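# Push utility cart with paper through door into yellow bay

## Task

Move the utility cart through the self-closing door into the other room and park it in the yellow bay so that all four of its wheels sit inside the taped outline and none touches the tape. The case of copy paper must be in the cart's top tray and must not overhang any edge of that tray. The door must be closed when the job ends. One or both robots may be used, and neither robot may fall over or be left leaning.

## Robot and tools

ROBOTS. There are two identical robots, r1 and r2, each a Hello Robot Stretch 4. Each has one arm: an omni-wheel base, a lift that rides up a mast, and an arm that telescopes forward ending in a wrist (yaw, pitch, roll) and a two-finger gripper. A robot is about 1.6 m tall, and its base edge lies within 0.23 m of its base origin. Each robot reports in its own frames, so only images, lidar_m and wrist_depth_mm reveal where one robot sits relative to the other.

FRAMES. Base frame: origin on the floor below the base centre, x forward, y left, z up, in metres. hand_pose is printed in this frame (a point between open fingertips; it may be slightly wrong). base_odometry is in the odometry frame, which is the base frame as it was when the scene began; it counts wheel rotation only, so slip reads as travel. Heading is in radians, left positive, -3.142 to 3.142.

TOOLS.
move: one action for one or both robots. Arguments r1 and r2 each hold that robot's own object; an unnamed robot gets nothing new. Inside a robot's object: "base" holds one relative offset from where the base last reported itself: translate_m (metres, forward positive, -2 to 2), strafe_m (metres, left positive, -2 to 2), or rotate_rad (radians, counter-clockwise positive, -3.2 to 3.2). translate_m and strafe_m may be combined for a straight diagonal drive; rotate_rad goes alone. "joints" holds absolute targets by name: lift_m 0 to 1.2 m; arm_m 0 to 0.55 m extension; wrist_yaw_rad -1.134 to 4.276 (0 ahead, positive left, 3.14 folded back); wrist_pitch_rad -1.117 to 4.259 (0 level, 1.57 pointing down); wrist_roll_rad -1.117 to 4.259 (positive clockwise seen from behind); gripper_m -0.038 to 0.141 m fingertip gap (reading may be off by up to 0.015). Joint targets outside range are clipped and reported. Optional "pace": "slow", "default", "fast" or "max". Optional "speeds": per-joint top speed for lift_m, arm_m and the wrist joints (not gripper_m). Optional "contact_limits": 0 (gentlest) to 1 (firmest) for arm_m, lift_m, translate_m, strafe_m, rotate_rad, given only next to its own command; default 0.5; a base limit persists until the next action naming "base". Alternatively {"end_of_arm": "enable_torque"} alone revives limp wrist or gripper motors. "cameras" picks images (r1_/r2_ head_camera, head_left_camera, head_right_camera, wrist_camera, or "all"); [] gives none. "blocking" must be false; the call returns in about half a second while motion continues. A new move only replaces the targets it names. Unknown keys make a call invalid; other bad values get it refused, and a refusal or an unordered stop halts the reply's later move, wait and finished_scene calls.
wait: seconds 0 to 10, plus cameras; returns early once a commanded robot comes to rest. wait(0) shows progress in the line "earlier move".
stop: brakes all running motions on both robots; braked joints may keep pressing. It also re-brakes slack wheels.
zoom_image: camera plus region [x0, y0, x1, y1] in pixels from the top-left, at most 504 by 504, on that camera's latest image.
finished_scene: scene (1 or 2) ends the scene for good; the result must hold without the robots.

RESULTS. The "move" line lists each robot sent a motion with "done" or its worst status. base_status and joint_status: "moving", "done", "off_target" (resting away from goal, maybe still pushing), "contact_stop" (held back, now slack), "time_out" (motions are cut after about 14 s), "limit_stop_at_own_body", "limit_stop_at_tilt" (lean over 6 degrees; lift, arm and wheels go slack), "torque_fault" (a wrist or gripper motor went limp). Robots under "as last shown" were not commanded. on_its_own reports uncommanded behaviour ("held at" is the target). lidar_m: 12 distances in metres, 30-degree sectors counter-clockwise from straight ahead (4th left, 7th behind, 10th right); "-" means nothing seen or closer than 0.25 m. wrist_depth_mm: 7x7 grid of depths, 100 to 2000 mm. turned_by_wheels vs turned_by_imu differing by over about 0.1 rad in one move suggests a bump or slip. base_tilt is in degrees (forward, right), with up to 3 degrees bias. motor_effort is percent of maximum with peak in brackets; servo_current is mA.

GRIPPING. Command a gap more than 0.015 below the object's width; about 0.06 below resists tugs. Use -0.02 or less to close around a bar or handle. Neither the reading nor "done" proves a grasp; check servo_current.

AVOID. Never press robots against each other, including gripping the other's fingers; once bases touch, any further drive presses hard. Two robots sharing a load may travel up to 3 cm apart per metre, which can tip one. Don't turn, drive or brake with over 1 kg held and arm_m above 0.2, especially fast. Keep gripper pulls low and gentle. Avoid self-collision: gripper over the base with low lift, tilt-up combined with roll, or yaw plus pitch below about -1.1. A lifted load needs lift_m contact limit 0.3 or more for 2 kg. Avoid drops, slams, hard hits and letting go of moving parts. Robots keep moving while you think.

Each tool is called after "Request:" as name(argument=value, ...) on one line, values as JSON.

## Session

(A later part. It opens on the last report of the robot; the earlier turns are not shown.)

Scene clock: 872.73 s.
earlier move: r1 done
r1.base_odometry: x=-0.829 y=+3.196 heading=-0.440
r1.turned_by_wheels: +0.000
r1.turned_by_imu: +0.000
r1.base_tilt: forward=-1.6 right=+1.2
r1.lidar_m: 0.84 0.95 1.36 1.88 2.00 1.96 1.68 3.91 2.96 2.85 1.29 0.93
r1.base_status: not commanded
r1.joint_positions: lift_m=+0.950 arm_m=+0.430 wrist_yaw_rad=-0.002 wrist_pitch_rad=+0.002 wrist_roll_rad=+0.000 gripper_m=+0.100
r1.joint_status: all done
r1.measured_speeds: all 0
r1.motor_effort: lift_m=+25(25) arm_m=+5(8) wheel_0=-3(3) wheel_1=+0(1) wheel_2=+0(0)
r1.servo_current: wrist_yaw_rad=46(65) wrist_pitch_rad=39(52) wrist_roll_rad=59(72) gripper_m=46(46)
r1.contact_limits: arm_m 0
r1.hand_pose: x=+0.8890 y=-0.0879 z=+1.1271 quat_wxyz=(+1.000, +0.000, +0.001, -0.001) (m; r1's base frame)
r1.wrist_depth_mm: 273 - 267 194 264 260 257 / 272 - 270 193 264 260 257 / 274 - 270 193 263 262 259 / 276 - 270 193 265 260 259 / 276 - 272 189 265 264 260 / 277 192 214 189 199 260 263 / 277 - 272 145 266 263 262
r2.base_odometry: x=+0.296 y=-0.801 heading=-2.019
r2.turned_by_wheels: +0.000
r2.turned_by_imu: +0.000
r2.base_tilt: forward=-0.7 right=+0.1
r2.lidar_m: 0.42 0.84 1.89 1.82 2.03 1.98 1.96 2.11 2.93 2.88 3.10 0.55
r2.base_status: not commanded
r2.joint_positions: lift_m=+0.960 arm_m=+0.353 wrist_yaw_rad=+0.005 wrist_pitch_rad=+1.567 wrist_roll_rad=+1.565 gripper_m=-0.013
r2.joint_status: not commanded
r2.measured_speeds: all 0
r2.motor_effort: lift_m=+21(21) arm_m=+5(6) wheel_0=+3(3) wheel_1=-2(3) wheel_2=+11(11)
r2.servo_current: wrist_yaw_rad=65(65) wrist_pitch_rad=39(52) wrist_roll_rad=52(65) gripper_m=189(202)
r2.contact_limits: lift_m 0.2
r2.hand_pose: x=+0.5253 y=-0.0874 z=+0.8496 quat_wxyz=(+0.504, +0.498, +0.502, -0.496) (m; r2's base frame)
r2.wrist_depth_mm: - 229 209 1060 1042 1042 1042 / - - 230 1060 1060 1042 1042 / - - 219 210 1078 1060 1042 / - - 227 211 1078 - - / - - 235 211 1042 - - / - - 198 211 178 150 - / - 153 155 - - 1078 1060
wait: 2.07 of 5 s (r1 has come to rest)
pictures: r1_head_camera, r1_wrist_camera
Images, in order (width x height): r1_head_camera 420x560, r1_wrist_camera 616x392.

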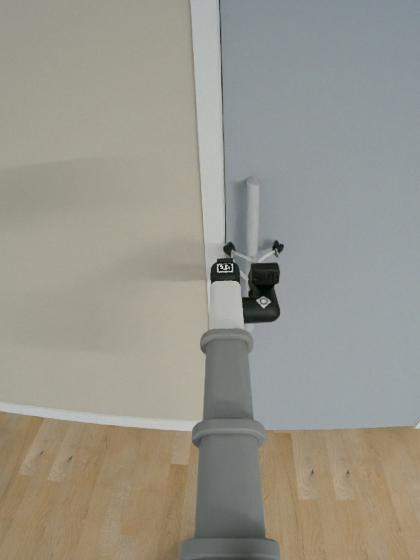

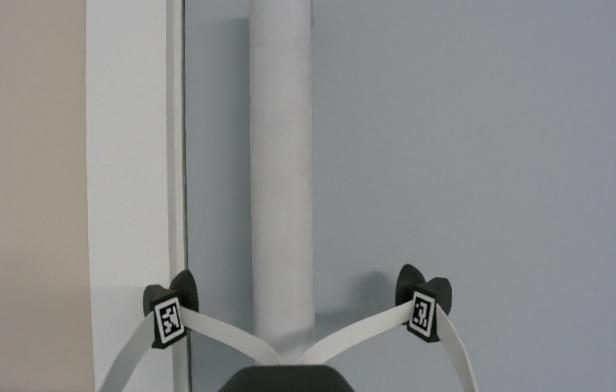

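Request:
move(blocking=false, r1={"base":{"strafe_m":0.007},"joints":{"arm_m":0.468},"contact_limits":{"arm_m":0},"pace":"slow"}, cameras=[])

Request:
wait(seconds=2, cameras=[])

Request:
move(blocking=false, r1={"joints":{"gripper_m":-0.03}}, cameras=[])

Request:
wait(seconds=3, cameras=["r1_wrist_camera"])

Scene clock: 880.33 s.
move: r1 moving
r1.base_odometry: x=-0.826 y=+3.202 heading=-0.440
r1.turned_by_wheels: +0.000
r1.turned_by_imu: +0.000
r1.base_tilt: forward=-1.6 right=+1.3
r1.lidar_m: 0.85 0.94 1.35 1.88 1.97 1.97 1.70 3.91 2.96 2.86 1.26 0.93
r1.base_status: strafe_m moving
r1.joint_positions: lift_m=+0.950 arm_m=+0.443 wrist_yaw_rad=-0.002 wrist_pitch_rad=+0.002 wrist_roll_rad=+0.000 gripper_m=+0.100
r1.joint_status: arm_m moving
r1.measured_speeds: translate_m=+0.000 strafe_m=+0.001 rotate_rad=-0.001 lift_m=+0.000 arm_m=+0.049 wrist_yaw_rad=+0.000 wrist_pitch_rad=+0.000 wrist_roll_rad=+0.000
r1.motor_effort: lift_m=+25(25) arm_m=+5(6) wheel_0=-3(8) wheel_1=+5(7) wheel_2=+0(1)
r1.servo_current: wrist_yaw_rad=46(59) wrist_pitch_rad=46(46) wrist_roll_rad=39(52) gripper_m=46(46)
r1.contact_limits: arm_m 0
r1.hand_pose: x=+0.9017 y=-0.0879 z=+1.1271 quat_wxyz=(+1.000, +0.000, +0.001, -0.001) (m; r1's base frame)
r1.wrist_depth_mm: 262 - 256 176 253 250 248 / 263 - 257 176 253 251 248 / 263 - 258 178 254 252 249 / 265 - 259 179 254 252 249 / 266 - 260 180 256 252 251 / 266 193 259 178 198 254 252 / 267 - 263 145 256 253 252
r2: as last shown
r2.base_tilt: forward=-0.6 right=+0.0
r2.lidar_m: 0.42 0.86 1.87 1.82 2.01 2.00 1.95 2.10 2.94 2.88 3.10 0.56
r2.motor_effort: lift_m=+21(21) arm_m=+5(5) wheel_0=+2(3) wheel_1=-2(2) wheel_2=+11(11)
r2.servo_current: wrist_yaw_rad=52(72) wrist_pitch_rad=46(46) wrist_roll_rad=52(59) gripper_m=195(195)
r2.contact_limits: lift_m 0.2
r2.wrist_depth_mm: - 229 209 1042 1060 1042 1042 / - - 229 1060 1060 1042 1042 / - - 220 211 1060 1060 1042 / - - 226 211 1060 - - / - - 235 211 1078 - - / - - 198 211 177 150 - / - 153 155 - - 1060 1042
pictures: none
No camera images: "cameras" was empty.

Scene clock: 881.17 s.
earlier move: r1 contact_stop
r1.base_odometry: x=-0.826 y=+3.203 heading=-0.440
r1.turned_by_wheels: +0.000
r1.turned_by_imu: +0.000
r1.base_tilt: forward=-1.6 right=+1.3
r1.lidar_m: 0.84 0.95 1.39 1.86 1.97 1.95 1.67 3.88 2.93 2.86 1.29 0.96
r1.base_status: done
r1.joint_positions: lift_m=+0.950 arm_m=+0.463 wrist_yaw_rad=-0.002 wrist_pitch_rad=+0.002 wrist_roll_rad=+0.000 gripper_m=+0.100
r1.joint_status: arm_m contact_stop (moved +0.033 of +0.038)
r1.measured_speeds: all 0
r1.on_its_own: arm_m is slack since a contact_stop (your +0.468 is given up)
r1.motor_effort: lift_m=+25(25) arm_m=+0(12) wheel_0=+2(8) wheel_1=+4(7) wheel_2=-2(2)
r1.servo_current: wrist_yaw_rad=46(65) wrist_pitch_rad=39(52) wrist_roll_rad=52(72) gripper_m=46(52)
r1.contact_limits: arm_m 0
r1.hand_pose: x=+0.9223 y=-0.0879 z=+1.1271 quat_wxyz=(+1.000, +0.000, +0.001, -0.001) (m; r1's base frame)
r1.wrist_depth_mm: 236 - 236 236 236 237 237 / 237 239 238 238 237 236 236 / 239 238 239 237 237 237 237 / 239 - 240 162 239 237 238 / 240 240 240 170 240 239 240 / 240 191 198 165 195 240 239 / 241 242 242 145 241 241 241
r2.base_odometry: x=+0.296 y=-0.801 heading=-2.019
r2.turned_by_wheels: +0.000
r2.turned_by_imu: +0.000
r2.base_tilt: forward=-0.7 right=+0.0
r2.lidar_m: 0.45 0.84 1.89 1.83 2.03 1.99 1.94 2.11 2.93 2.88 3.08 0.56
r2.base_status: not commanded
r2.joint_positions: lift_m=+0.960 arm_m=+0.353 wrist_yaw_rad=+0.005 wrist_pitch_rad=+1.567 wrist_roll_rad=+1.565 gripper_m=-0.013
r2.joint_status: not commanded
r2.measured_speeds: all 0
r2.motor_effort: lift_m=+21(21) arm_m=+5(5) wheel_0=+2(3) wheel_1=-2(2) wheel_2=+11(11)
r2.servo_current: wrist_yaw_rad=52(72) wrist_pitch_rad=39(46) wrist_roll_rad=59(65) gripper_m=189(202)
r2.contact_limits: lift_m 0.2
r2.hand_pose: x=+0.5253 y=-0.0874 z=+0.8496 quat_wxyz=(+0.504, +0.498, +0.502, -0.496) (m; r2's base frame)
r2.wrist_depth_mm: - 230 210 1042 1042 1060 1042 / - - 229 1060 1042 1042 1042 / - - 220 211 1042 1060 1042 / - - 227 210 1042 - - / - - 235 211 1078 - - / - - 198 211 177 150 - / - 153 155 - - 1060 1060
wait: 0.83 of 2 s (r1 has come to rest)
pictures: none
No camera images: "cameras" was empty.

not run: a stop that you did not command came earlier in this reply.

not run: a stop that you did not command came earlier in this reply.

Request:
move(blocking=false, r1={"joints":{"gripper_m":-0.03,"arm_m":0.458}}, cameras=[])

Request:
wait(seconds=3, cameras=["r1_wrist_camera"])

Scene clock: 885.77 s.
move: r1 moving
r1.base_odometry: x=-0.826 y=+3.203 heading=-0.440
r1.turned_by_wheels: +0.000
r1.turned_by_imu: +0.000
r1.base_tilt: forward=-1.6 right=+1.3
r1.lidar_m: 0.84 0.97 1.38 1.87 2.00 1.95 1.69 3.91 2.96 2.85 1.27 0.94
r1.base_status: not commanded
r1.joint_positions: lift_m=+0.950 arm_m=+0.458 wrist_yaw_rad=-0.002 wrist_pitch_rad=+0.002 wrist_roll_rad=+0.000 gripper_m=+0.084
r1.joint_status: gripper_m moving; the others done
r1.measured_speeds: all 0
r1.motor_effort: lift_m=+25(25) arm_m=-4(5) wheel_0=+2(2) wheel_1=+4(4) wheel_2=-1(2)
r1.servo_current: wrist_yaw_rad=52(59) wrist_pitch_rad=33(46) wrist_roll_rad=59(59) gripper_m=91(91)
r1.hand_pose: x=+0.9172 y=-0.0879 z=+1.1271 quat_wxyz=(+1.000, +0.000, +0.001, -0.001) (m; r1's base frame)
r1.wrist_depth_mm: 242 241 240 168 238 238 237 / 242 - 242 163 240 239 239 / 244 243 243 169 241 240 240 / 243 243 243 163 242 240 240 / 245 - 245 163 242 241 240 / 246 - 193 168 198 242 241 / 246 154 245 144 244 242 242
r2: as last shown
r2.base_tilt: forward=-0.7 right=+0.1
r2.lidar_m: 0.43 0.82 1.91 1.79 2.03 1.99 1.94 2.11 2.96 2.89 3.08 0.54
r2.motor_effort: lift_m=+21(21) arm_m=+5(6) wheel_0=+2(3) wheel_1=-1(2) wheel_2=+10(11)
r2.servo_current: wrist_yaw_rad=39(59) wrist_pitch_rad=46(46) wrist_roll_rad=46(59) gripper_m=195(195)
r2.contact_limits: lift_m 0.2
r2.wrist_depth_mm: - 229 209 1042 1060 1042 1042 / - - 229 1078 1060 1060 1060 / - - 220 210 1060 1060 1060 / - - 227 210 1060 - - / - - 235 211 1060 - - / - - 198 211 177 150 - / - 153 155 - - 1078 1078
pictures: none
No camera images: "cameras" was empty.

Scene clock: 887.27 s.
earlier move: r1 done
r1.base_odometry: x=-0.826 y=+3.203 heading=-0.440
r1.turned_by_wheels: +0.000
r1.turned_by_imu: +0.000
r1.base_tilt: forward=-1.6 right=+1.3
r1.lidar_m: 0.84 0.95 1.39 1.87 1.97 1.96 1.71 3.87 2.94 2.86 1.27 0.93
r1.base_status: not commanded
r1.joint_positions: lift_m=+0.950 arm_m=+0.458 wrist_yaw_rad=-0.002 wrist_pitch_rad=+0.002 wrist_roll_rad=+0.000 gripper_m=-0.029
r1.joint_status: all done
r1.measured_speeds: all 0
r1.motor_effort: lift_m=+25(25) arm_m=-4(5) wheel_0=+2(3) wheel_1=+4(5) wheel_2=-1(2)
r1.servo_current: wrist_yaw_rad=46(72) wrist_pitch_rad=39(52) wrist_roll_rad=46(72) gripper_m=59(137)
r1.hand_pose: x=+0.9172 y=-0.0879 z=+1.1271 quat_wxyz=(+1.000, +0.000, +0.001, -0.001) (m; r1's base frame)
r1.wrist_depth_mm: 245 - 241 160 236 233 232 / 245 - 240 160 236 234 231 / 246 - 242 165 237 235 232 / 246 - 241 160 236 236 232 / 248 - 243 160 236 235 234 / 249 - 242 162 237 236 234 / 250 139 244 160 239 236 236
r2.base_odometry: x=+0.296 y=-0.801 heading=-2.019
r2.turned_by_wheels: +0.000
r2.turned_by_imu: +0.000
r2.base_tilt: forward=-0.7 right=+0.1
r2.lidar_m: 0.42 0.85 1.91 1.80 2.02 1.99 1.93 2.12 2.95 2.86 3.11 0.58
r2.base_status: not commanded
r2.joint_positions: lift_m=+0.960 arm_m=+0.353 wrist_yaw_rad=+0.005 wrist_pitch_rad=+1.567 wrist_roll_rad=+1.565 gripper_m=-0.013
r2.joint_status: not commanded
r2.measured_speeds: all 0
r2.motor_effort: lift_m=+21(21) arm_m=+5(6) wheel_0=+2(3) wheel_1=-2(2) wheel_2=+11(11)
r2.servo_current: wrist_yaw_rad=59(59) wrist_pitch_rad=39(52) wrist_roll_rad=59(65) gripper_m=195(195)
r2.contact_limits: lift_m 0.2
r2.hand_pose: x=+0.5253 y=-0.0874 z=+0.8496 quat_wxyz=(+0.504, +0.498, +0.502, -0.496) (m; r2's base frame)
r2.wrist_depth_mm: - 229 211 1060 1042 1060 1042 / - - 229 1078 1060 1060 1042 / - - 220 210 1060 1060 1042 / - - 228 211 1060 - - / - - 236 211 1060 - - / - - 198 211 177 149 - / - 153 155 - - 1078 1060
wait: 1.50 of 3 s (r1 has come to rest)
pictures: r1_wrist_camera
Images, in order (width x height): r1_wrist_camera 616x392.

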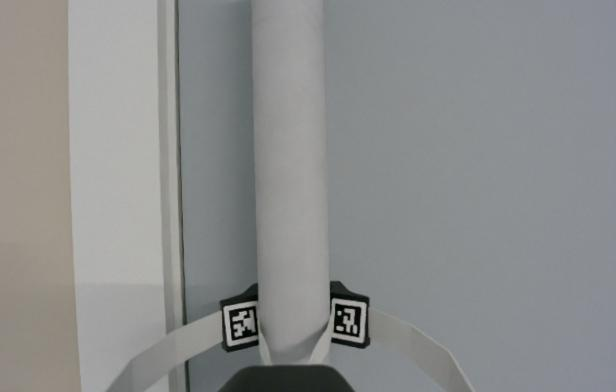

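Request:
move(blocking=false, r1={"base":{"translate_m":-0.2,"strafe_m":-0.02},"contact_limits":{"translate_m":1.0},"pace":"slow"}, r2={"base":{"translate_m":-0.5},"pace":"slow"}, cameras=[])

Request:
wait(seconds=4, cameras=["r1_wrist_camera","r1_head_camera"])

Scene clock: 900.43 s.
move: r1 moving; r2 moving
r1.base_odometry: x=-0.838 y=+3.206 heading=-0.439
r1.turned_by_wheels: +0.000
r1.turned_by_imu: -0.006
r1.base_tilt: forward=-1.5 right=+1.3
r1.lidar_m: 0.85 0.97 1.39 1.87 1.96 2.77 1.68 3.90 2.93 2.84 1.28 0.93
r1.base_status: translate_m moving; strafe_m moving
r1.joint_positions: lift_m=+0.950 arm_m=+0.458 wrist_yaw_rad=+0.004 wrist_pitch_rad=+0.002 wrist_roll_rad=+0.000 gripper_m=-0.029
r1.joint_status: not commanded
r1.measured_speeds: translate_m=-0.048 strafe_m=-0.004 rotate_rad=+0.008 lift_m=+0.000 arm_m=+0.000 wrist_yaw_rad=+0.025 wrist_pitch_rad=+0.000 wrist_roll_rad=+0.000
r1.motor_effort: lift_m=+25(25) arm_m=-4(4) wheel_0=-7(11) wheel_1=-4(6) wheel_2=+15(15)
r1.servo_current: wrist_yaw_rad=52(59) wrist_pitch_rad=46(52) wrist_roll_rad=46(59) gripper_m=59(59)
r1.contact_limits: translate_m 1
r1.hand_pose: x=+0.9177 y=-0.0863 z=+1.1271 quat_wxyz=(+1.000, +0.000, +0.001, +0.002) (m; r1's base frame)
r1.wrist_depth_mm: 254 - 247 166 240 238 235 / 254 - 248 166 241 238 236 / 254 - 249 167 242 239 236 / 255 - 248 167 244 239 237 / 256 - 250 168 244 241 238 / 258 - 189 169 243 240 239 / 258 140 250 166 244 241 239
r2.base_odometry: x=+0.301 y=-0.790 heading=-2.018
r2.turned_by_wheels: +0.001
r2.turned_by_imu: +0.002
r2.base_tilt: forward=-0.6 right=+0.1
r2.lidar_m: 0.43 0.88 1.89 1.83 2.01 1.96 1.93 2.08 2.91 2.86 3.08 0.56
r2.base_status: translate_m moving
r2.joint_positions: lift_m=+0.960 arm_m=+0.353 wrist_yaw_rad=+0.007 wrist_pitch_rad=+1.567 wrist_roll_rad=+1.565 gripper_m=-0.013
r2.joint_status: not commanded
r2.measured_speeds: translate_m=-0.049 strafe_m=+0.001 rotate_rad=-0.001 lift_m=+0.000 arm_m=+0.000 wrist_yaw_rad=+0.002 wrist_pitch_rad=-0.003 wrist_roll_rad=+0.000
r2.motor_effort: lift_m=+21(21) arm_m=+5(5) wheel_0=+4(6) wheel_1=-3(5) wheel_2=+17(17)
r2.servo_current: wrist_yaw_rad=52(59) wrist_pitch_rad=46(46) wrist_roll_rad=46(65) gripper_m=195(195)
r2.contact_limits: lift_m 0.2
r2.hand_pose: x=+0.5255 y=-0.0874 z=+0.8496 quat_wxyz=(+0.504, +0.498, +0.502, -0.496) (m; r2's base frame)
r2.wrist_depth_mm: - 239 210 1042 1042 1042 1025 / - 220 211 1098 1042 1060 1042 / - - 221 1060 1042 1042 1042 / - - 230 210 1060 1060 - / - - 237 211 1078 - - / - 171 206 211 180 153 - / - 154 148 - 1060 1042 1025
pictures: none
No camera images: "cameras" was empty.

Scene clock: 903.23 s.
earlier move: r1 done; r2 moving
r1.base_odometry: x=-1.015 y=+3.269 heading=-0.440
r1.turned_by_wheels: +0.000
r1.turned_by_imu: -0.016
r1.base_tilt: forward=-1.5 right=+1.3
r1.lidar_m: 0.83 1.14 1.64 1.90 1.98 2.77 1.77 3.97 2.94 2.84 1.55 0.98
r1.base_status: done
r1.joint_positions: lift_m=+0.950 arm_m=+0.458 wrist_yaw_rad=+0.010 wrist_pitch_rad=+0.002 wrist_roll_rad=+0.000 gripper_m=-0.029
r1.joint_status: not commanded
r1.measured_speeds: all 0
r1.motor_effort: lift_m=+25(25) arm_m=-5(5) wheel_0=-7(11) wheel_1=-6(10) wheel_2=+14(26)
r1.servo_current: wrist_yaw_rad=59(85) wrist_pitch_rad=46(52) wrist_roll_rad=39(72) gripper_m=59(65)
r1.contact_limits: translate_m 1
r1.hand_pose: x=+0.9182 y=-0.0847 z=+1.1271 quat_wxyz=(+1.000, +0.000, +0.001, +0.005) (m; r1's base frame)
r1.wrist_depth_mm: 439 433 237 166 255 265 273 / 439 436 238 166 256 265 273 / 442 436 238 167 255 265 276 / 442 439 239 167 255 266 273 / 445 439 239 168 256 266 276 / 445 436 208 169 256 267 277 / 445 442 239 165 256 270 278
r2.base_odometry: x=+0.417 y=-0.548 heading=-2.018
r2.turned_by_wheels: +0.000
r2.turned_by_imu: +0.003
r2.base_tilt: forward=-0.7 right=+0.0
r2.lidar_m: 0.42 0.78 1.91 1.83 2.03 1.69 1.67 1.81 2.71 2.87 3.08 0.56
r2.base_status: translate_m moving
r2.joint_positions: lift_m=+0.960 arm_m=+0.353 wrist_yaw_rad=+0.007 wrist_pitch_rad=+1.567 wrist_roll_rad=+1.565 gripper_m=-0.013
r2.joint_status: not commanded
r2.measured_speeds: translate_m=-0.099 strafe_m=+0.001 rotate_rad=+0.000 lift_m=+0.000 arm_m=+0.000 wrist_yaw_rad=+0.000 wrist_pitch_rad=+0.000 wrist_roll_rad=+0.000
r2.motor_effort: lift_m=+21(21) arm_m=+5(6) wheel_0=+1(7) wheel_1=-3(5) wheel_2=+15(18)
r2.servo_current: wrist_yaw_rad=46(65) wrist_pitch_rad=33(46) wrist_roll_rad=46(65) gripper_m=189(195)
r2.contact_limits: lift_m 0.2
r2.hand_pose: x=+0.5255 y=-0.0874 z=+0.8496 quat_wxyz=(+0.504, +0.498, +0.502, -0.496) (m; r2's base frame)
r2.wrist_depth_mm: - 236 209 1060 1042 1042 1060 / - 216 210 1060 1060 1042 1042 / - - 221 1060 1042 1042 1042 / - - 228 211 1060 - - / - - 241 211 1060 - - / - - 202 212 178 149 - / - 154 153 - 1078 1060 1060
wait: 2.80 of 4 s (r1 has come to rest)
pictures: r1_head_camera, r1_wrist_camera
Images, in order (width x height): r1_head_camera 420x560, r1_wrist_camera 616x392.

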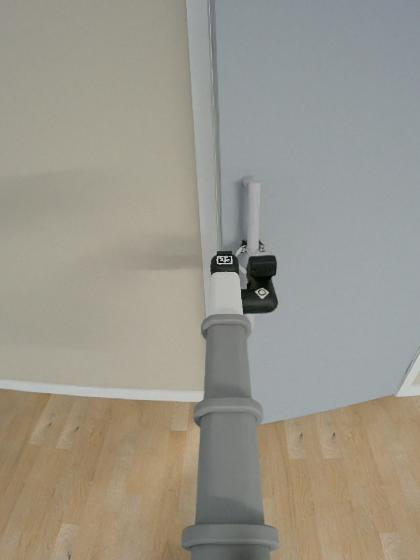

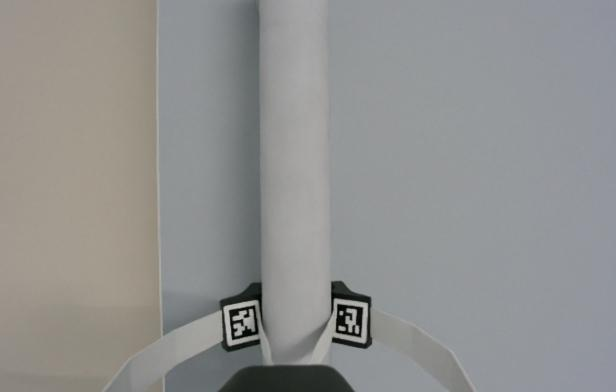

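Request:
move(blocking=false, r1={"base":{"translate_m":-0.15,"strafe_m":-0.15},"joints":{"wrist_yaw_rad":0.25},"speeds":{"wrist_yaw_rad":0.12},"contact_limits":{"translate_m":1.0},"pace":"slow"}, cameras=[])

Request:
wait(seconds=4, cameras=["r1_wrist_camera","r1_head_camera"])

Request:
wait(seconds=3, cameras=["r2_head_camera","r1_wrist_camera"])

Scene clock: 911.27 s.
earlier move: r2 done
move: r1 moving
r1.base_odometry: x=-1.027 y=+3.265 heading=-0.438
r1.turned_by_wheels: +0.001
r1.turned_by_imu: -0.012
r1.base_tilt: forward=-1.5 right=+1.3
r1.lidar_m: 0.85 1.14 1.61 1.90 1.99 2.73 1.99 4.01 2.93 2.84 1.61 1.00
r1.base_status: translate_m moving; strafe_m moving
r1.joint_positions: lift_m=+0.950 arm_m=+0.458 wrist_yaw_rad=+0.058 wrist_pitch_rad=+0.002 wrist_roll_rad=+0.000 gripper_m=-0.029
r1.joint_status: wrist_yaw_rad moving
r1.measured_speeds: translate_m=-0.035 strafe_m=-0.037 rotate_rad=+0.003 lift_m=+0.000 arm_m=+0.000 wrist_yaw_rad=+0.123 wrist_pitch_rad=+0.000 wrist_roll_rad=+0.000
r1.motor_effort: lift_m=+25(25) arm_m=-5(5) wheel_0=+5(8) wheel_1=-7(10) wheel_2=+19(19)
r1.servo_current: wrist_yaw_rad=52(72) wrist_pitch_rad=39(52) wrist_roll_rad=46(52) gripper_m=59(65)
r1.contact_limits: translate_m 1
r1.hand_pose: x=+0.9220 y=-0.0707 z=+1.1271 quat_wxyz=(+1.000, +0.000, +0.001, +0.029) (m; r1's base frame)
r1.wrist_depth_mm: - 442 238 165 253 258 266 / - 442 240 166 253 260 266 / - 445 240 167 254 260 268 / - 445 242 167 255 262 268 / - 442 242 168 255 263 268 / - 445 189 169 255 264 270 / - 141 240 166 254 265 271
r2.base_odometry: x=+0.512 y=-0.351 heading=-2.018
r2.turned_by_wheels: +0.000
r2.turned_by_imu: +0.003
r2.base_tilt: forward=-0.6 right=+0.0
r2.lidar_m: 0.43 0.73 1.91 1.89 1.85 1.48 1.44 1.58 2.31 2.82 3.09 0.58
r2.base_status: done
r2.joint_positions: lift_m=+0.960 arm_m=+0.353 wrist_yaw_rad=+0.007 wrist_pitch_rad=+1.567 wrist_roll_rad=+1.565 gripper_m=-0.013
r2.joint_status: not commanded
r2.measured_speeds: all 0
r2.motor_effort: lift_m=+21(21) arm_m=+5(5) wheel_0=+3(3) wheel_1=-2(2) wheel_2=+13(13)
r2.servo_current: wrist_yaw_rad=52(59) wrist_pitch_rad=46(52) wrist_roll_rad=46(72) gripper_m=189(195)
r2.contact_limits: lift_m 0.2
r2.hand_pose: x=+0.5255 y=-0.0874 z=+0.8496 quat_wxyz=(+0.504, +0.498, +0.502, -0.496) (m; r2's base frame)
r2.wrist_depth_mm: - 248 210 1060 1060 1060 1042 / - 227 211 1078 1060 1060 1042 / - - 223 1060 1078 1060 1060 / - - 234 211 1060 - - / - - 240 211 1060 - - / - - 201 211 178 150 - / - 154 153 - 1078 1078 1060
pictures: none
No camera images: "cameras" was empty.

Scene clock: 914.13 s.
earlier move: r1 done
r1.base_odometry: x=-1.214 y=+3.197 heading=-0.436
r1.turned_by_wheels: +0.002
r1.turned_by_imu: +0.038
r1.base_tilt: forward=-1.5 right=+1.2
r1.lidar_m: 0.84 1.32 1.89 2.02 2.17 2.07 1.88 3.66 2.76 2.69 1.68 1.07
r1.base_status: done
r1.joint_positions: lift_m=+0.950 arm_m=+0.458 wrist_yaw_rad=+0.263 wrist_pitch_rad=+0.002 wrist_roll_rad=+0.000 gripper_m=-0.029
r1.joint_status: all done
r1.measured_speeds: all 0
r1.motor_effort: lift_m=+25(25) arm_m=-6(6) wheel_0=+20(23) wheel_1=+2(10) wheel_2=+23(28)
r1.servo_current: wrist_yaw_rad=72(85) wrist_pitch_rad=46(52) wrist_roll_rad=59(72) gripper_m=52(65)
r1.contact_limits: translate_m 1
r1.hand_pose: x=+0.9303 y=-0.0095 z=+1.1271 quat_wxyz=(+0.991, +0.000, +0.001, +0.131) (m; r1's base frame)
r1.wrist_depth_mm: - - 244 243 244 243 242 / - - 244 176 244 244 243 / - - 246 174 246 245 246 / - - 245 171 246 246 245 / - - 246 171 246 245 246 / - - 185 170 246 247 246 / - 140 248 166 179 246 247
r2.base_odometry: x=+0.512 y=-0.351 heading=-2.018
r2.turned_by_wheels: +0.000
r2.turned_by_imu: +0.000
r2.base_tilt: forward=-0.6 right=+0.0
r2.lidar_m: 0.43 0.76 1.89 1.88 1.90 1.48 1.45 1.58 2.31 2.83 3.04 0.56
r2.base_status: done
r2.joint_positions: lift_m=+0.960 arm_m=+0.353 wrist_yaw_rad=+0.007 wrist_pitch_rad=+1.567 wrist_roll_rad=+1.565 gripper_m=-0.013
r2.joint_status: not commanded
r2.measured_speeds: all 0
r2.motor_effort: lift_m=+21(21) arm_m=+5(5) wheel_0=+3(4) wheel_1=-2(2) wheel_2=+12(13)
r2.servo_current: wrist_yaw_rad=52(65) wrist_pitch_rad=39(52) wrist_roll_rad=46(72) gripper_m=195(202)
r2.contact_limits: lift_m 0.2
r2.hand_pose: x=+0.5255 y=-0.0874 z=+0.8496 quat_wxyz=(+0.504, +0.498, +0.502, -0.496) (m; r2's base frame)
r2.wrist_depth_mm: - 245 209 1042 1042 1060 1042 / - 226 211 1060 1042 1042 1042 / - - 223 1078 1042 1042 1060 / - - 235 210 1060 - - / - - 239 211 1060 - - / - - 204 211 177 150 - / - 154 153 - 1060 1060 1078
wait: 2.87 of 4 s (r1 has come to rest)
pictures: r1_head_camera, r1_wrist_camera
Images, in order (width x height): r1_head_camera 420x560, r1_wrist_camera 616x392.

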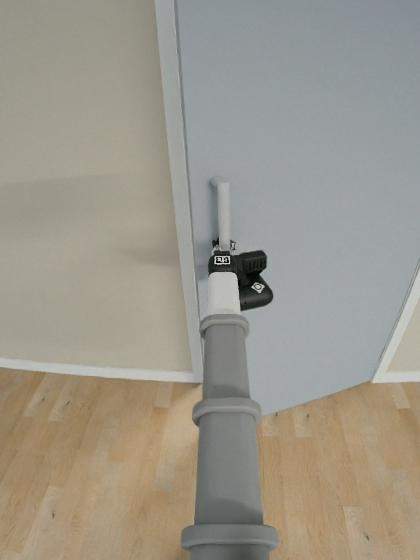

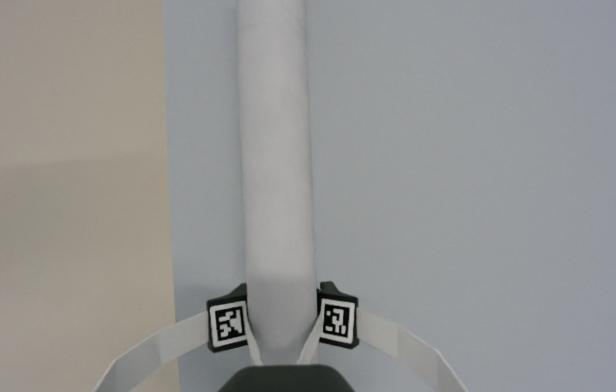

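Scene clock: 917.13 s.
r1.base_odometry: x=-1.214 y=+3.197 heading=-0.436
r1.turned_by_wheels: +0.000
r1.turned_by_imu: +0.000
r1.base_tilt: forward=-1.5 right=+1.2
r1.lidar_m: 0.85 1.28 1.85 2.03 2.15 2.05 1.88 3.69 2.78 2.70 1.71 1.07
r1.base_status: done
r1.joint_positions: lift_m=+0.950 arm_m=+0.458 wrist_yaw_rad=+0.263 wrist_pitch_rad=+0.002 wrist_roll_rad=+0.000 gripper_m=-0.029
r1.joint_status: all done
r1.measured_speeds: all 0
r1.motor_effort: lift_m=+25(25) arm_m=-6(6) wheel_0=+20(23) wheel_1=+2(10) wheel_2=+23(28)
r1.servo_current: wrist_yaw_rad=72(85) wrist_pitch_rad=46(52) wrist_roll_rad=33(72) gripper_m=59(65)
r1.contact_limits: translate_m 1
r1.hand_pose: x=+0.9303 y=-0.0095 z=+1.1271 quat_wxyz=(+0.991, +0.000, +0.001, +0.131) (m; r1's base frame)
r1.wrist_depth_mm: - - 244 244 243 243 244 / - - 245 176 244 244 243 / - - 245 173 244 244 243 / - - 245 171 246 246 243 / - - 246 170 246 247 247 / - - 186 170 246 246 246 / - 140 247 166 180 247 247
r2.base_odometry: x=+0.512 y=-0.351 heading=-2.018
r2.turned_by_wheels: +0.000
r2.turned_by_imu: +0.000
r2.base_tilt: forward=-0.7 right=+0.0
r2.lidar_m: 0.41 0.75 1.93 1.88 1.85 1.48 1.45 1.57 2.32 2.82 3.06 0.57
r2.base_status: done
r2.joint_positions: lift_m=+0.960 arm_m=+0.353 wrist_yaw_rad=+0.007 wrist_pitch_rad=+1.567 wrist_roll_rad=+1.565 gripper_m=-0.013
r2.joint_status: not commanded
r2.measured_speeds: all 0
r2.motor_effort: lift_m=+21(21) arm_m=+5(5) wheel_0=+3(4) wheel_1=-1(2) wheel_2=+12(13)
r2.servo_current: wrist_yaw_rad=59(65) wrist_pitch_rad=46(52) wrist_roll_rad=59(72) gripper_m=189(202)
r2.contact_limits: lift_m 0.2
r2.hand_pose: x=+0.5255 y=-0.0874 z=+0.8496 quat_wxyz=(+0.504, +0.498, +0.502, -0.496) (m; r2's base frame)
r2.wrist_depth_mm: - 246 211 1060 1042 1042 1025 / - 226 210 1042 1060 1060 1042 / - - 223 1060 1060 1042 1042 / - - 234 211 1060 - - / - - 240 211 1060 - - / - - 204 211 177 150 - / - 153 153 - 1078 1060 1060
wait: 3.00 s; at rest by 0.27 s
pictures: r1_wrist_camera, r2_head_camera
Images, in order (width x height): r1_wrist_camera 616x392, r2_head_camera 420x560.

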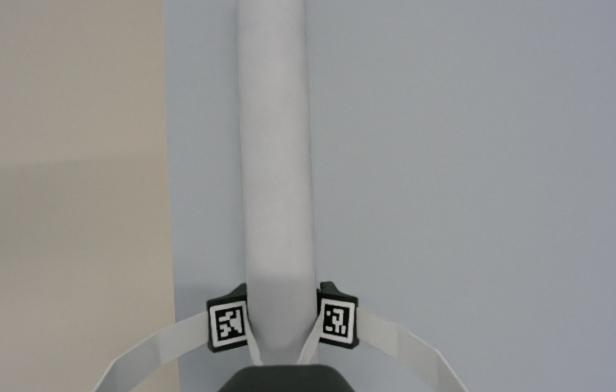

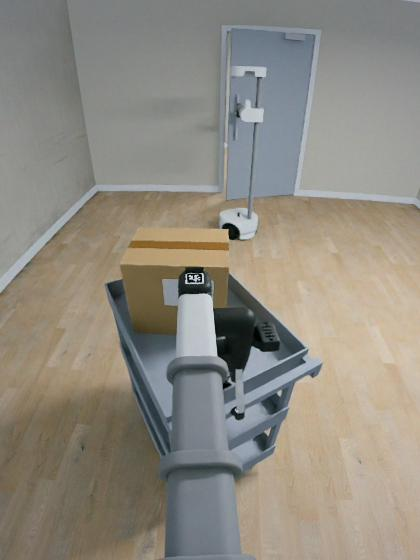

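Request:
move(blocking=false, r1={"base":{"translate_m":-0.16,"strafe_m":-0.17},"joints":{"wrist_yaw_rad":0.55},"speeds":{"wrist_yaw_rad":0.12},"contact_limits":{"translate_m":1.0},"pace":"slow"}, cameras=[])

Request:
wait(seconds=4, cameras=["r1_wrist_camera","r1_head_camera","r2_head_camera"])

Scene clock: 924.60 s.
move: r1 moving
r1.base_odometry: x=-1.226 y=+3.192 heading=-0.434
r1.turned_by_wheels: +0.002
r1.turned_by_imu: +0.004
r1.base_tilt: forward=-1.5 right=+1.2
r1.lidar_m: 0.85 1.32 1.89 2.03 2.17 2.05 1.88 3.65 2.78 2.69 1.72 1.06
r1.base_status: translate_m moving; strafe_m moving
r1.joint_positions: lift_m=+0.950 arm_m=+0.458 wrist_yaw_rad=+0.308 wrist_pitch_rad=+0.002 wrist_roll_rad=+0.000 gripper_m=-0.029
r1.joint_status: wrist_yaw_rad moving
r1.measured_speeds: translate_m=-0.034 strafe_m=-0.036 rotate_rad=-0.001 lift_m=+0.000 arm_m=+0.000 wrist_yaw_rad=+0.118 wrist_pitch_rad=+0.000 wrist_roll_rad=+0.000
r1.motor_effort: lift_m=+25(25) arm_m=-6(6) wheel_0=+12(19) wheel_1=-4(4) wheel_2=+23(25)
r1.servo_current: wrist_yaw_rad=78(91) wrist_pitch_rad=39(46) wrist_roll_rad=52(59) gripper_m=52(59)
r1.contact_limits: translate_m 1
r1.hand_pose: x=+0.9304 y=+0.0041 z=+1.1271 quat_wxyz=(+0.988, +0.000, +0.001, +0.153) (m; r1's base frame)
r1.wrist_depth_mm: - - 245 170 241 239 238 / - - 246 165 242 241 238 / - - 247 168 244 241 241 / - - 248 167 244 242 240 / - - 249 166 244 242 240 / - - 184 167 244 243 242 / - 143 250 166 244 243 242
r2: as last shown
r2.base_tilt: forward=-0.7 right=+0.1
r2.lidar_m: 0.41 0.77 1.91 1.85 1.89 1.50 1.44 1.58 2.34 2.83 3.09 0.56
r2.motor_effort: lift_m=+21(21) arm_m=+5(5) wheel_0=+3(3) wheel_1=-1(2) wheel_2=+12(12)
r2.servo_current: wrist_yaw_rad=46(72) wrist_pitch_rad=46(46) wrist_roll_rad=46(52) gripper_m=195(195)
r2.contact_limits: lift_m 0.2
r2.wrist_depth_mm: - 246 210 1060 1060 1060 1025 / - 226 210 1060 1060 1042 1060 / - - 223 1060 1060 1078 1078 / - - 233 211 1060 - - / - - 240 211 1078 - - / - - 204 211 177 150 - / - 154 153 - 1060 1078 1060
pictures: none
No camera images: "cameras" was empty.

Scene clock: 927.70 s.
earlier move: r1 done
r1.base_odometry: x=-1.430 y=+3.110 heading=-0.432
r1.turned_by_wheels: +0.001
r1.turned_by_imu: +0.017
r1.base_tilt: forward=-1.5 right=+1.2
r1.lidar_m: 0.84 1.47 2.15 2.22 2.35 1.76 1.82 3.37 2.58 2.51 1.84 1.18
r1.base_status: done
r1.joint_positions: lift_m=+0.950 arm_m=+0.458 wrist_yaw_rad=+0.558 wrist_pitch_rad=+0.002 wrist_roll_rad=+0.000 gripper_m=-0.029
r1.joint_status: all done
r1.measured_speeds: all 0
r1.motor_effort: lift_m=+25(25) arm_m=-6(6) wheel_0=+20(22) wheel_1=+5(6) wheel_2=+21(25)
r1.servo_current: wrist_yaw_rad=65(91) wrist_pitch_rad=46(52) wrist_roll_rad=52(72) gripper_m=59(65)
r1.contact_limits: translate_m 1
r1.hand_pose: x=+0.9201 y=+0.0786 z=+1.1271 quat_wxyz=(+0.961, +0.000, +0.001, +0.275) (m; r1's base frame)
r1.wrist_depth_mm: - - 250 174 236 229 224 / 1756 - 250 171 236 230 224 / - - 252 171 237 230 225 / 1863 - 252 169 238 231 226 / 1808 - 252 165 239 231 228 / 1808 - 183 166 236 232 227 / - 138 253 165 163 229 228
r2.base_odometry: x=+0.512 y=-0.351 heading=-2.018
r2.turned_by_wheels: +0.000
r2.turned_by_imu: +0.000
r2.base_tilt: forward=-0.7 right=+0.1
r2.lidar_m: 0.41 0.76 1.93 1.87 1.90 1.48 1.46 1.58 2.31 2.85 3.05 0.57
r2.base_status: not commanded
r2.joint_positions: lift_m=+0.960 arm_m=+0.353 wrist_yaw_rad=+0.007 wrist_pitch_rad=+1.567 wrist_roll_rad=+1.565 gripper_m=-0.013
r2.joint_status: not commanded
r2.measured_speeds: all 0
r2.motor_effort: lift_m=+21(21) arm_m=+5(5) wheel_0=+3(3) wheel_1=-1(2) wheel_2=+12(13)
r2.servo_current: wrist_yaw_rad=59(72) wrist_pitch_rad=39(52) wrist_roll_rad=59(65) gripper_m=195(202)
r2.contact_limits: lift_m 0.2
r2.hand_pose: x=+0.5255 y=-0.0874 z=+0.8496 quat_wxyz=(+0.504, +0.498, +0.502, -0.496) (m; r2's base frame)
r2.wrist_depth_mm: - 246 210 1060 1060 1042 1042 / - 227 211 1042 1078 1060 1042 / - - 223 1060 1060 1060 1060 / - - 235 211 1060 - - / - - 240 211 1060 - - / - - 204 211 178 150 - / - 154 153 - 1060 1060 1060
wait: 3.10 of 4 s (r1 has come to rest)
pictures: r1_head_camera, r1_wrist_camera, r2_head_camera
Images, in order (width x height): r1_head_camera 420x560, r1_wrist_camera 616x392, r2_head_camera 420x560.

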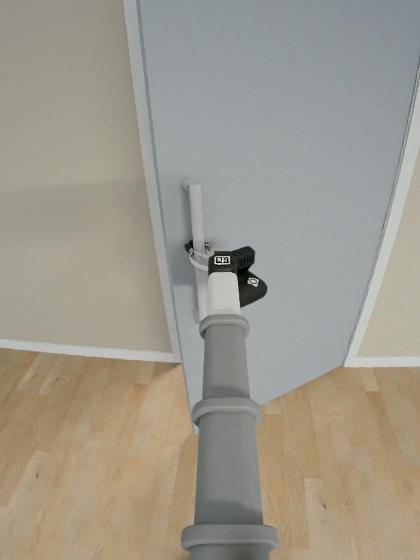

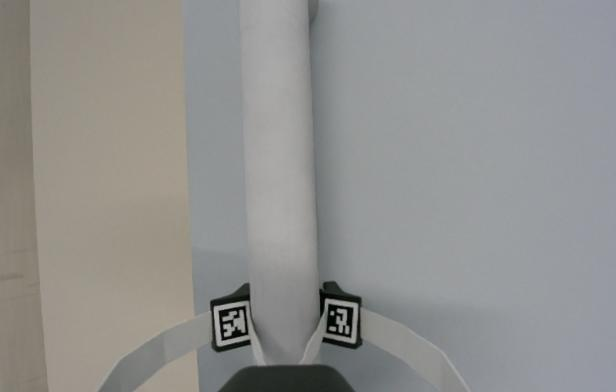

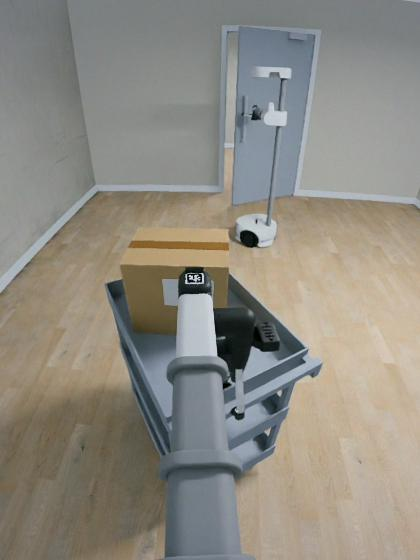

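Request:
move(blocking=false, r1={"base":{"translate_m":-0.1,"strafe_m":-0.213},"joints":{"wrist_yaw_rad":0.87},"speeds":{"wrist_yaw_rad":0.13},"contact_limits":{"translate_m":1.0},"pace":"slow"}, cameras=[])

Request:
wait(seconds=4, cameras=["r1_wrist_camera"])

Request:
move(blocking=false, r1={"base":{"translate_m":-0.03,"strafe_m":-0.233},"joints":{"wrist_yaw_rad":1.18},"speeds":{"wrist_yaw_rad":0.13},"contact_limits":{"strafe_m":1.0},"pace":"slow"}, cameras=[])

Request:
wait(seconds=4, cameras=["r1_wrist_camera","r1_head_camera","r2_head_camera"])

Scene clock: 962.47 s.
move: r1 moving
r1.base_odometry: x=-1.440 y=+3.102 heading=-0.430
r1.turned_by_wheels: +0.003
r1.turned_by_imu: +0.004
r1.base_tilt: forward=-1.5 right=+1.3
r1.lidar_m: 0.84 1.47 2.15 2.22 2.39 1.75 1.83 3.35 2.57 2.51 1.85 1.16
r1.base_status: translate_m moving; strafe_m moving
r1.joint_positions: lift_m=+0.950 arm_m=+0.458 wrist_yaw_rad=+0.609 wrist_pitch_rad=+0.002 wrist_roll_rad=+0.000 gripper_m=-0.029
r1.joint_status: wrist_yaw_rad moving
r1.measured_speeds: translate_m=-0.020 strafe_m=-0.046 rotate_rad=+0.003 lift_m=+0.000 arm_m=+0.000 wrist_yaw_rad=+0.130 wrist_pitch_rad=+0.000 wrist_roll_rad=+0.000
r1.motor_effort: lift_m=+25(25) arm_m=-6(7) wheel_0=+13(19) wheel_1=-2(6) wheel_2=+21(22)
r1.servo_current: wrist_yaw_rad=52(85) wrist_pitch_rad=39(46) wrist_roll_rad=52(59) gripper_m=59(65)
r1.contact_limits: translate_m 1
r1.hand_pose: x=+0.9157 y=+0.0934 z=+1.1271 quat_wxyz=(+0.954, +0.000, +0.001, +0.300) (m; r1's base frame)
r1.wrist_depth_mm: - - 252 167 234 227 220 / 1921 - 252 167 235 227 220 / 1921 - 253 167 236 228 221 / - - 253 166 236 228 220 / 1921 - 255 166 237 228 222 / 1863 - 185 168 234 229 224 / - 140 254 165 180 227 224
r2: as last shown
r2.lidar_m: 0.43 0.73 1.90 1.84 1.92 1.47 1.45 1.55 2.34 2.82 3.07 0.54
r2.servo_current: wrist_yaw_rad=52(65) wrist_pitch_rad=46(46) wrist_roll_rad=59(59) gripper_m=189(195)
r2.contact_limits: lift_m 0.2
r2.wrist_depth_mm: - 245 211 1042 1060 1042 1025 / - 227 210 1060 1060 1060 1042 / - - 222 1060 1042 1042 1060 / - - 235 211 1060 - - / - - 240 211 1060 - - / - - 204 211 177 150 - / - 154 152 - 1078 1078 1060
pictures: none
No camera images: "cameras" was empty.

Scene clock: 965.70 s.
earlier move: r1 done
r1.base_odometry: x=-1.610 y=+2.958 heading=-0.429
r1.turned_by_wheels: +0.001
r1.turned_by_imu: +0.072
r1.base_tilt: forward=-1.5 right=+1.2
r1.lidar_m: 0.84 0.90 2.46 2.40 2.66 1.76 - 2.91 2.34 2.30 1.80 1.22
r1.base_status: done
r1.joint_positions: lift_m=+0.950 arm_m=+0.458 wrist_yaw_rad=+0.878 wrist_pitch_rad=+0.002 wrist_roll_rad=+0.000 gripper_m=-0.029
r1.joint_status: all done
r1.measured_speeds: all 0
r1.motor_effort: lift_m=+25(25) arm_m=-7(8) wheel_0=+18(28) wheel_1=+5(7) wheel_2=+16(24)
r1.servo_current: wrist_yaw_rad=46(85) wrist_pitch_rad=33(46) wrist_roll_rad=52(72) gripper_m=59(65)
r1.contact_limits: translate_m 1
r1.hand_pose: x=+0.8807 y=+0.1660 z=+1.1271 quat_wxyz=(+0.905, +0.000, +0.001, +0.425) (m; r1's base frame)
r1.wrist_depth_mm: - - - 164 224 208 196 / - - - 164 224 210 196 / - - - 167 226 208 197 / - - - 167 227 210 198 / - - - 167 228 209 199 / - - 186 167 222 211 200 / - - 182 165 221 204 200
r2.base_odometry: x=+0.512 y=-0.351 heading=-2.018
r2.turned_by_wheels: +0.000
r2.turned_by_imu: +0.000
r2.base_tilt: forward=-0.6 right=+0.1
r2.lidar_m: 0.43 0.74 1.91 1.88 1.90 1.48 1.45 1.59 2.30 2.84 3.06 0.54
r2.base_status: not commanded
r2.joint_positions: lift_m=+0.960 arm_m=+0.353 wrist_yaw_rad=+0.007 wrist_pitch_rad=+1.567 wrist_roll_rad=+1.565 gripper_m=-0.013
r2.joint_status: not commanded
r2.measured_speeds: all 0
r2.motor_effort: lift_m=+21(21) arm_m=+5(6) wheel_0=+4(4) wheel_1=-2(2) wheel_2=+12(13)
r2.servo_current: wrist_yaw_rad=59(72) wrist_pitch_rad=46(52) wrist_roll_rad=59(65) gripper_m=195(195)
r2.contact_limits: lift_m 0.2
r2.hand_pose: x=+0.5255 y=-0.0874 z=+0.8496 quat_wxyz=(+0.504, +0.498, +0.502, -0.496) (m; r2's base frame)
r2.wrist_depth_mm: - 246 210 1060 1042 1060 1042 / - 227 210 1042 1060 1060 1060 / - - 222 1060 1042 1060 1060 / - - 234 211 1060 - - / - - 240 211 1060 - - / - - 203 211 177 150 - / - 154 153 - 1078 1060 1042
wait: 3.23 of 4 s (r1 has come to rest)
pictures: r1_wrist_camera
Images, in order (width x height): r1_wrist_camera 616x392.

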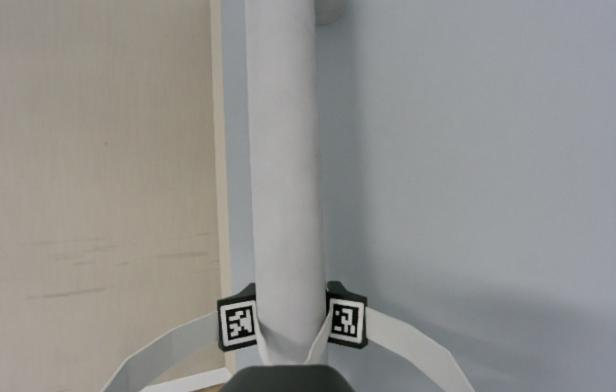

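Scene clock: 966.20 s.
move: r1 moving
r1.base_odometry: x=-1.617 y=+2.947 heading=-0.427
r1.turned_by_wheels: +0.003
r1.turned_by_imu: +0.003
r1.base_tilt: forward=-1.5 right=+1.2
r1.lidar_m: 0.82 0.89 2.46 2.43 2.68 1.77 - 2.89 2.31 2.30 1.80 1.24
r1.base_status: translate_m moving; strafe_m moving
r1.joint_positions: lift_m=+0.950 arm_m=+0.458 wrist_yaw_rad=+0.928 wrist_pitch_rad=+0.002 wrist_roll_rad=+0.000 gripper_m=-0.029
r1.joint_status: wrist_yaw_rad moving
r1.measured_speeds: translate_m=-0.006 strafe_m=-0.053 rotate_rad=+0.005 lift_m=+0.000 arm_m=+0.000 wrist_yaw_rad=+0.132 wrist_pitch_rad=+0.000 wrist_roll_rad=+0.000
r1.motor_effort: lift_m=+25(25) arm_m=-7(7) wheel_0=+20(20) wheel_1=-3(5) wheel_2=+18(19)
r1.servo_current: wrist_yaw_rad=26(78) wrist_pitch_rad=46(52) wrist_roll_rad=52(59) gripper_m=59(65)
r1.contact_limits: strafe_m 1
r1.hand_pose: x=+0.8721 y=+0.1783 z=+1.1271 quat_wxyz=(+0.894, -0.001, +0.001, +0.447) (m; r1's base frame)
r1.wrist_depth_mm: - - - 163 222 207 193 / - - - 166 224 207 193 / - - - 165 225 206 195 / - - - 165 227 208 195 / - - - 167 227 208 196 / - - 268 168 220 208 197 / - - 267 164 220 202 198
r2: as last shown
r2.base_tilt: forward=-0.7 right=+0.1
r2.lidar_m: 0.42 0.74 1.92 1.86 1.88 1.48 1.44 1.58 2.32 2.82 3.06 0.56
r2.motor_effort: lift_m=+21(21) arm_m=+5(5) wheel_0=+3(4) wheel_1=-2(2) wheel_2=+12(12)
r2.servo_current: wrist_yaw_rad=59(59) wrist_pitch_rad=46(46) wrist_roll_rad=46(59) gripper_m=195(195)
r2.contact_limits: lift_m 0.2
r2.wrist_depth_mm: - 246 210 1060 1060 1025 1042 / - 227 210 1060 1042 1042 1042 / - - 223 1060 1042 1042 1060 / - - 233 211 1078 - - / - - 240 211 1060 - - / - - 203 211 177 150 - / - 154 153 - 1078 1060 1060
pictures: none
No camera images: "cameras" was empty.

Scene clock: 969.47 s.
earlier move: r1 done
r1.base_odometry: x=-1.733 y=+2.759 heading=-0.426
r1.turned_by_wheels: +0.000
r1.turned_by_imu: +0.170
r1.base_tilt: forward=-1.5 right=+1.2
r1.lidar_m: 0.78 0.81 2.65 2.64 2.03 1.92 3.86 2.35 2.08 2.08 1.54 1.10
r1.base_status: done
r1.joint_positions: lift_m=+0.950 arm_m=+0.458 wrist_yaw_rad=+1.183 wrist_pitch_rad=+0.002 wrist_roll_rad=+0.000 gripper_m=-0.029
r1.joint_status: all done
r1.measured_speeds: all 0
r1.motor_effort: lift_m=+25(25) arm_m=-8(8) wheel_0=+17(25) wheel_1=+4(6) wheel_2=+15(23)
r1.servo_current: wrist_yaw_rad=59(78) wrist_pitch_rad=39(52) wrist_roll_rad=46(72) gripper_m=59(72)
r1.contact_limits: strafe_m 1
r1.hand_pose: x=+0.8192 y=+0.2339 z=+1.1271 quat_wxyz=(+0.830, -0.001, +0.001, +0.558) (m; r1's base frame)
r1.wrist_depth_mm: - - - 165 213 183 162 / - - - 165 215 181 163 / - - - 166 216 182 163 / - - - 167 217 183 165 / - - - 168 219 184 165 / - - 208 168 202 186 166 / - - 183 165 209 178 167
r2.base_odometry: x=+0.512 y=-0.351 heading=-2.018
r2.turned_by_wheels: +0.000
r2.turned_by_imu: +0.000
r2.base_tilt: forward=-0.7 right=+0.0
r2.lidar_m: 0.41 0.76 1.91 1.88 1.89 1.49 1.45 1.55 2.33 2.84 3.09 0.57
r2.base_status: not commanded
r2.joint_positions: lift_m=+0.960 arm_m=+0.353 wrist_yaw_rad=+0.007 wrist_pitch_rad=+1.567 wrist_roll_rad=+1.565 gripper_m=-0.013
r2.joint_status: not commanded
r2.measured_speeds: all 0
r2.motor_effort: lift_m=+21(21) arm_m=+5(6) wheel_0=+3(4) wheel_1=-2(2) wheel_2=+12(13)
r2.servo_current: wrist_yaw_rad=59(72) wrist_pitch_rad=46(52) wrist_roll_rad=39(72) gripper_m=195(195)
r2.contact_limits: lift_m 0.2
r2.hand_pose: x=+0.5255 y=-0.0874 z=+0.8496 quat_wxyz=(+0.504, +0.498, +0.502, -0.496) (m; r2's base frame)
r2.wrist_depth_mm: - 247 210 1060 1060 1042 1042 / - 226 210 1060 1060 1042 1025 / - - 223 1060 1078 1042 1042 / - - 235 210 1060 - - / - - 239 211 1042 - - / - - 204 211 178 150 - / - 154 153 - 1078 1042 1060
wait: 3.27 of 4 s (r1 has come to rest)
pictures: r1_head_camera, r1_wrist_camera, r2_head_camera
Images, in order (width x height): r1_head_camera 420x560, r1_wrist_camera 616x392, r2_head_camera 420x560.

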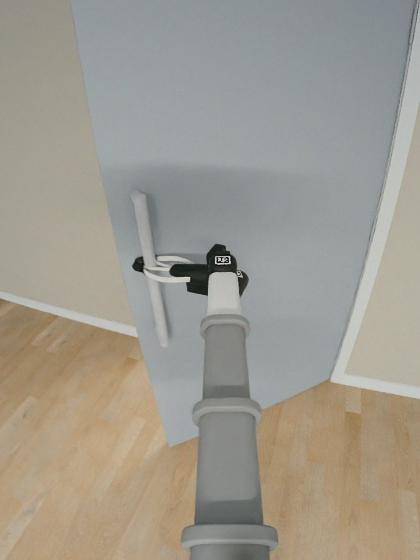

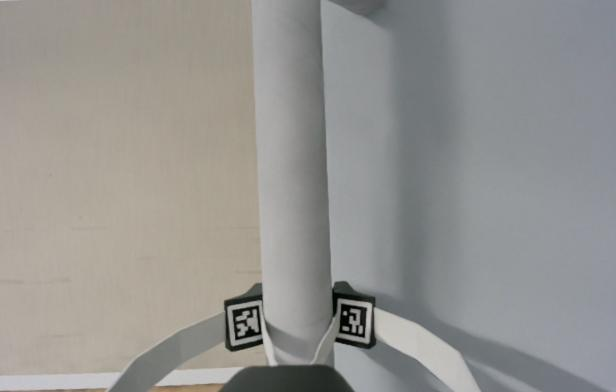

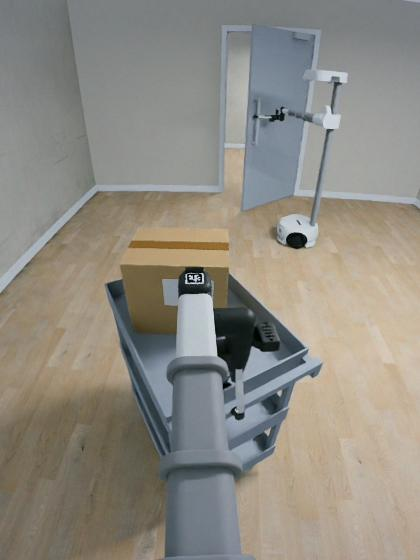

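Request:
move(blocking=false, r1={"base":{"translate_m":-0.13,"strafe_m":-0.22},"contact_limits":{"strafe_m":1.0},"pace":"slow"}, cameras=[])

Request:
wait(seconds=4, cameras=["r1_wrist_camera","r1_head_camera","r2_head_camera","r2_wrist_camera"])

Scene clock: 977.20 s.
move: r1 moving
r1.base_odometry: x=-1.743 y=+2.751 heading=-0.423
r1.turned_by_wheels: +0.003
r1.turned_by_imu: +0.011
r1.base_tilt: forward=-1.6 right=+1.2
r1.lidar_m: 0.79 0.80 2.65 2.66 2.02 1.93 3.77 2.34 2.07 2.09 1.52 1.10
r1.base_status: translate_m moving; strafe_m moving
r1.joint_positions: lift_m=+0.950 arm_m=+0.458 wrist_yaw_rad=+1.183 wrist_pitch_rad=+0.002 wrist_roll_rad=+0.000 gripper_m=-0.029
r1.joint_status: not commanded
r1.measured_speeds: translate_m=-0.024 strafe_m=-0.043 rotate_rad=+0.002 lift_m=+0.000 arm_m=+0.000 wrist_yaw_rad=+0.000 wrist_pitch_rad=+0.000 wrist_roll_rad=+0.000
r1.motor_effort: lift_m=+25(25) arm_m=-8(8) wheel_0=+19(23) wheel_1=+1(4) wheel_2=+21(21)
r1.servo_current: wrist_yaw_rad=46(65) wrist_pitch_rad=52(52) wrist_roll_rad=59(59) gripper_m=52(59)
r1.contact_limits: strafe_m 1
r1.hand_pose: x=+0.8193 y=+0.2339 z=+1.1271 quat_wxyz=(+0.830, -0.001, +0.001, +0.558) (m; r1's base frame)
r1.wrist_depth_mm: - - - 165 213 184 161 / - - - 165 214 181 163 / - - - 166 216 182 163 / - - - 167 218 184 164 / - - - 168 219 184 165 / - - 208 167 204 185 166 / - - 180 164 210 178 167
r2: as last shown
r2.lidar_m: 0.42 0.75 1.91 1.86 1.90 1.45 1.45 1.55 2.34 2.84 3.06 0.56
r2.motor_effort: lift_m=+21(21) arm_m=+5(5) wheel_0=+3(3) wheel_1=-1(2) wheel_2=+12(12)
r2.servo_current: wrist_yaw_rad=72(72) wrist_pitch_rad=33(46) wrist_roll_rad=59(72) gripper_m=189(195)
r2.contact_limits: lift_m 0.2
r2.wrist_depth_mm: - 247 211 1078 1042 1042 1078 / - 226 210 1060 1042 1060 1042 / - - 222 1078 1060 1060 1042 / - - 233 211 1060 - - / - - 239 210 1060 - - / - - 204 211 177 150 - / - 154 153 - 1078 1078 1060
pictures: none
No camera images: "cameras" was empty.

Scene clock: 980.53 s.
earlier move: r1 done
r1.base_odometry: x=-1.942 y=+2.612 heading=-0.423
r1.turned_by_wheels: +0.000
r1.turned_by_imu: +0.202
r1.base_tilt: forward=-1.5 right=+1.2
r1.lidar_m: 0.78 0.79 2.87 2.98 2.07 3.10 2.66 1.93 1.84 1.86 1.38 1.05
r1.base_status: done
r1.joint_positions: lift_m=+0.950 arm_m=+0.458 wrist_yaw_rad=+1.183 wrist_pitch_rad=+0.002 wrist_roll_rad=+0.000 gripper_m=-0.029
r1.joint_status: not commanded
r1.measured_speeds: all 0
r1.motor_effort: lift_m=+25(25) arm_m=-8(9) wheel_0=+20(24) wheel_1=+3(5) wheel_2=+16(23)
r1.servo_current: wrist_yaw_rad=59(72) wrist_pitch_rad=46(52) wrist_roll_rad=46(72) gripper_m=59(65)
r1.contact_limits: strafe_m 1
r1.hand_pose: x=+0.8193 y=+0.2339 z=+1.1271 quat_wxyz=(+0.830, -0.001, +0.001, +0.558) (m; r1's base frame)
r1.wrist_depth_mm: - - - 166 211 178 - / - - - 165 214 180 - / - - - 165 215 177 156 / - - - 166 216 177 156 / - - - 167 217 183 158 / - - - 166 200 180 159 / - - 183 165 208 171 -
r2.base_odometry: x=+0.512 y=-0.351 heading=-2.018
r2.turned_by_wheels: +0.000
r2.turned_by_imu: +0.000
r2.base_tilt: forward=-0.7 right=+0.0
r2.lidar_m: 0.43 0.74 1.91 1.88 1.90 1.48 1.44 1.58 2.37 2.85 3.09 0.54
r2.base_status: not commanded
r2.joint_positions: lift_m=+0.960 arm_m=+0.353 wrist_yaw_rad=+0.007 wrist_pitch_rad=+1.567 wrist_roll_rad=+1.565 gripper_m=-0.013
r2.joint_status: not commanded
r2.measured_speeds: all 0
r2.motor_effort: lift_m=+21(21) arm_m=+5(5) wheel_0=+3(4) wheel_1=-2(2) wheel_2=+12(13)
r2.servo_current: wrist_yaw_rad=59(72) wrist_pitch_rad=39(52) wrist_roll_rad=52(72) gripper_m=195(202)
r2.contact_limits: lift_m 0.2
r2.hand_pose: x=+0.5255 y=-0.0874 z=+0.8496 quat_wxyz=(+0.504, +0.498, +0.502, -0.496) (m; r2's base frame)
r2.wrist_depth_mm: - 246 211 1042 1025 1042 1025 / - 226 210 1060 1060 1042 1025 / - - 223 1060 1060 1042 1060 / - - 235 211 1060 - - / - - 240 211 1060 - - / - - 204 211 177 151 - / - 154 153 - 1078 1078 1060
wait: 3.33 of 4 s (r1 has come to rest)
pictures: r1_head_camera, r1_wrist_camera, r2_head_camera, r2_wrist_camera
Images, in order (width x height): r1_head_camera 420x560, r1_wrist_camera 616x392, r2_head_camera 420x560, r2_wrist_camera 616x392.

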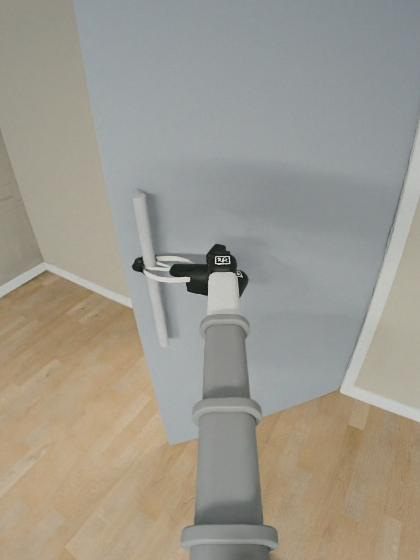

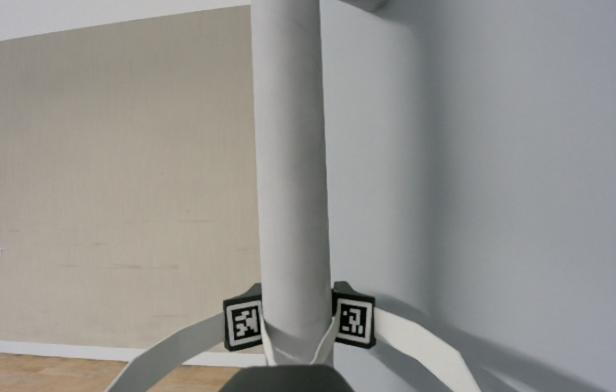

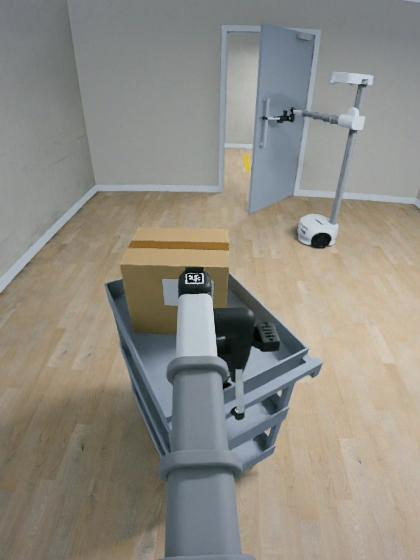

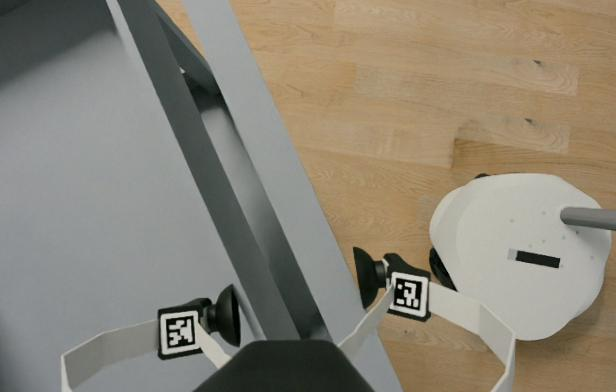

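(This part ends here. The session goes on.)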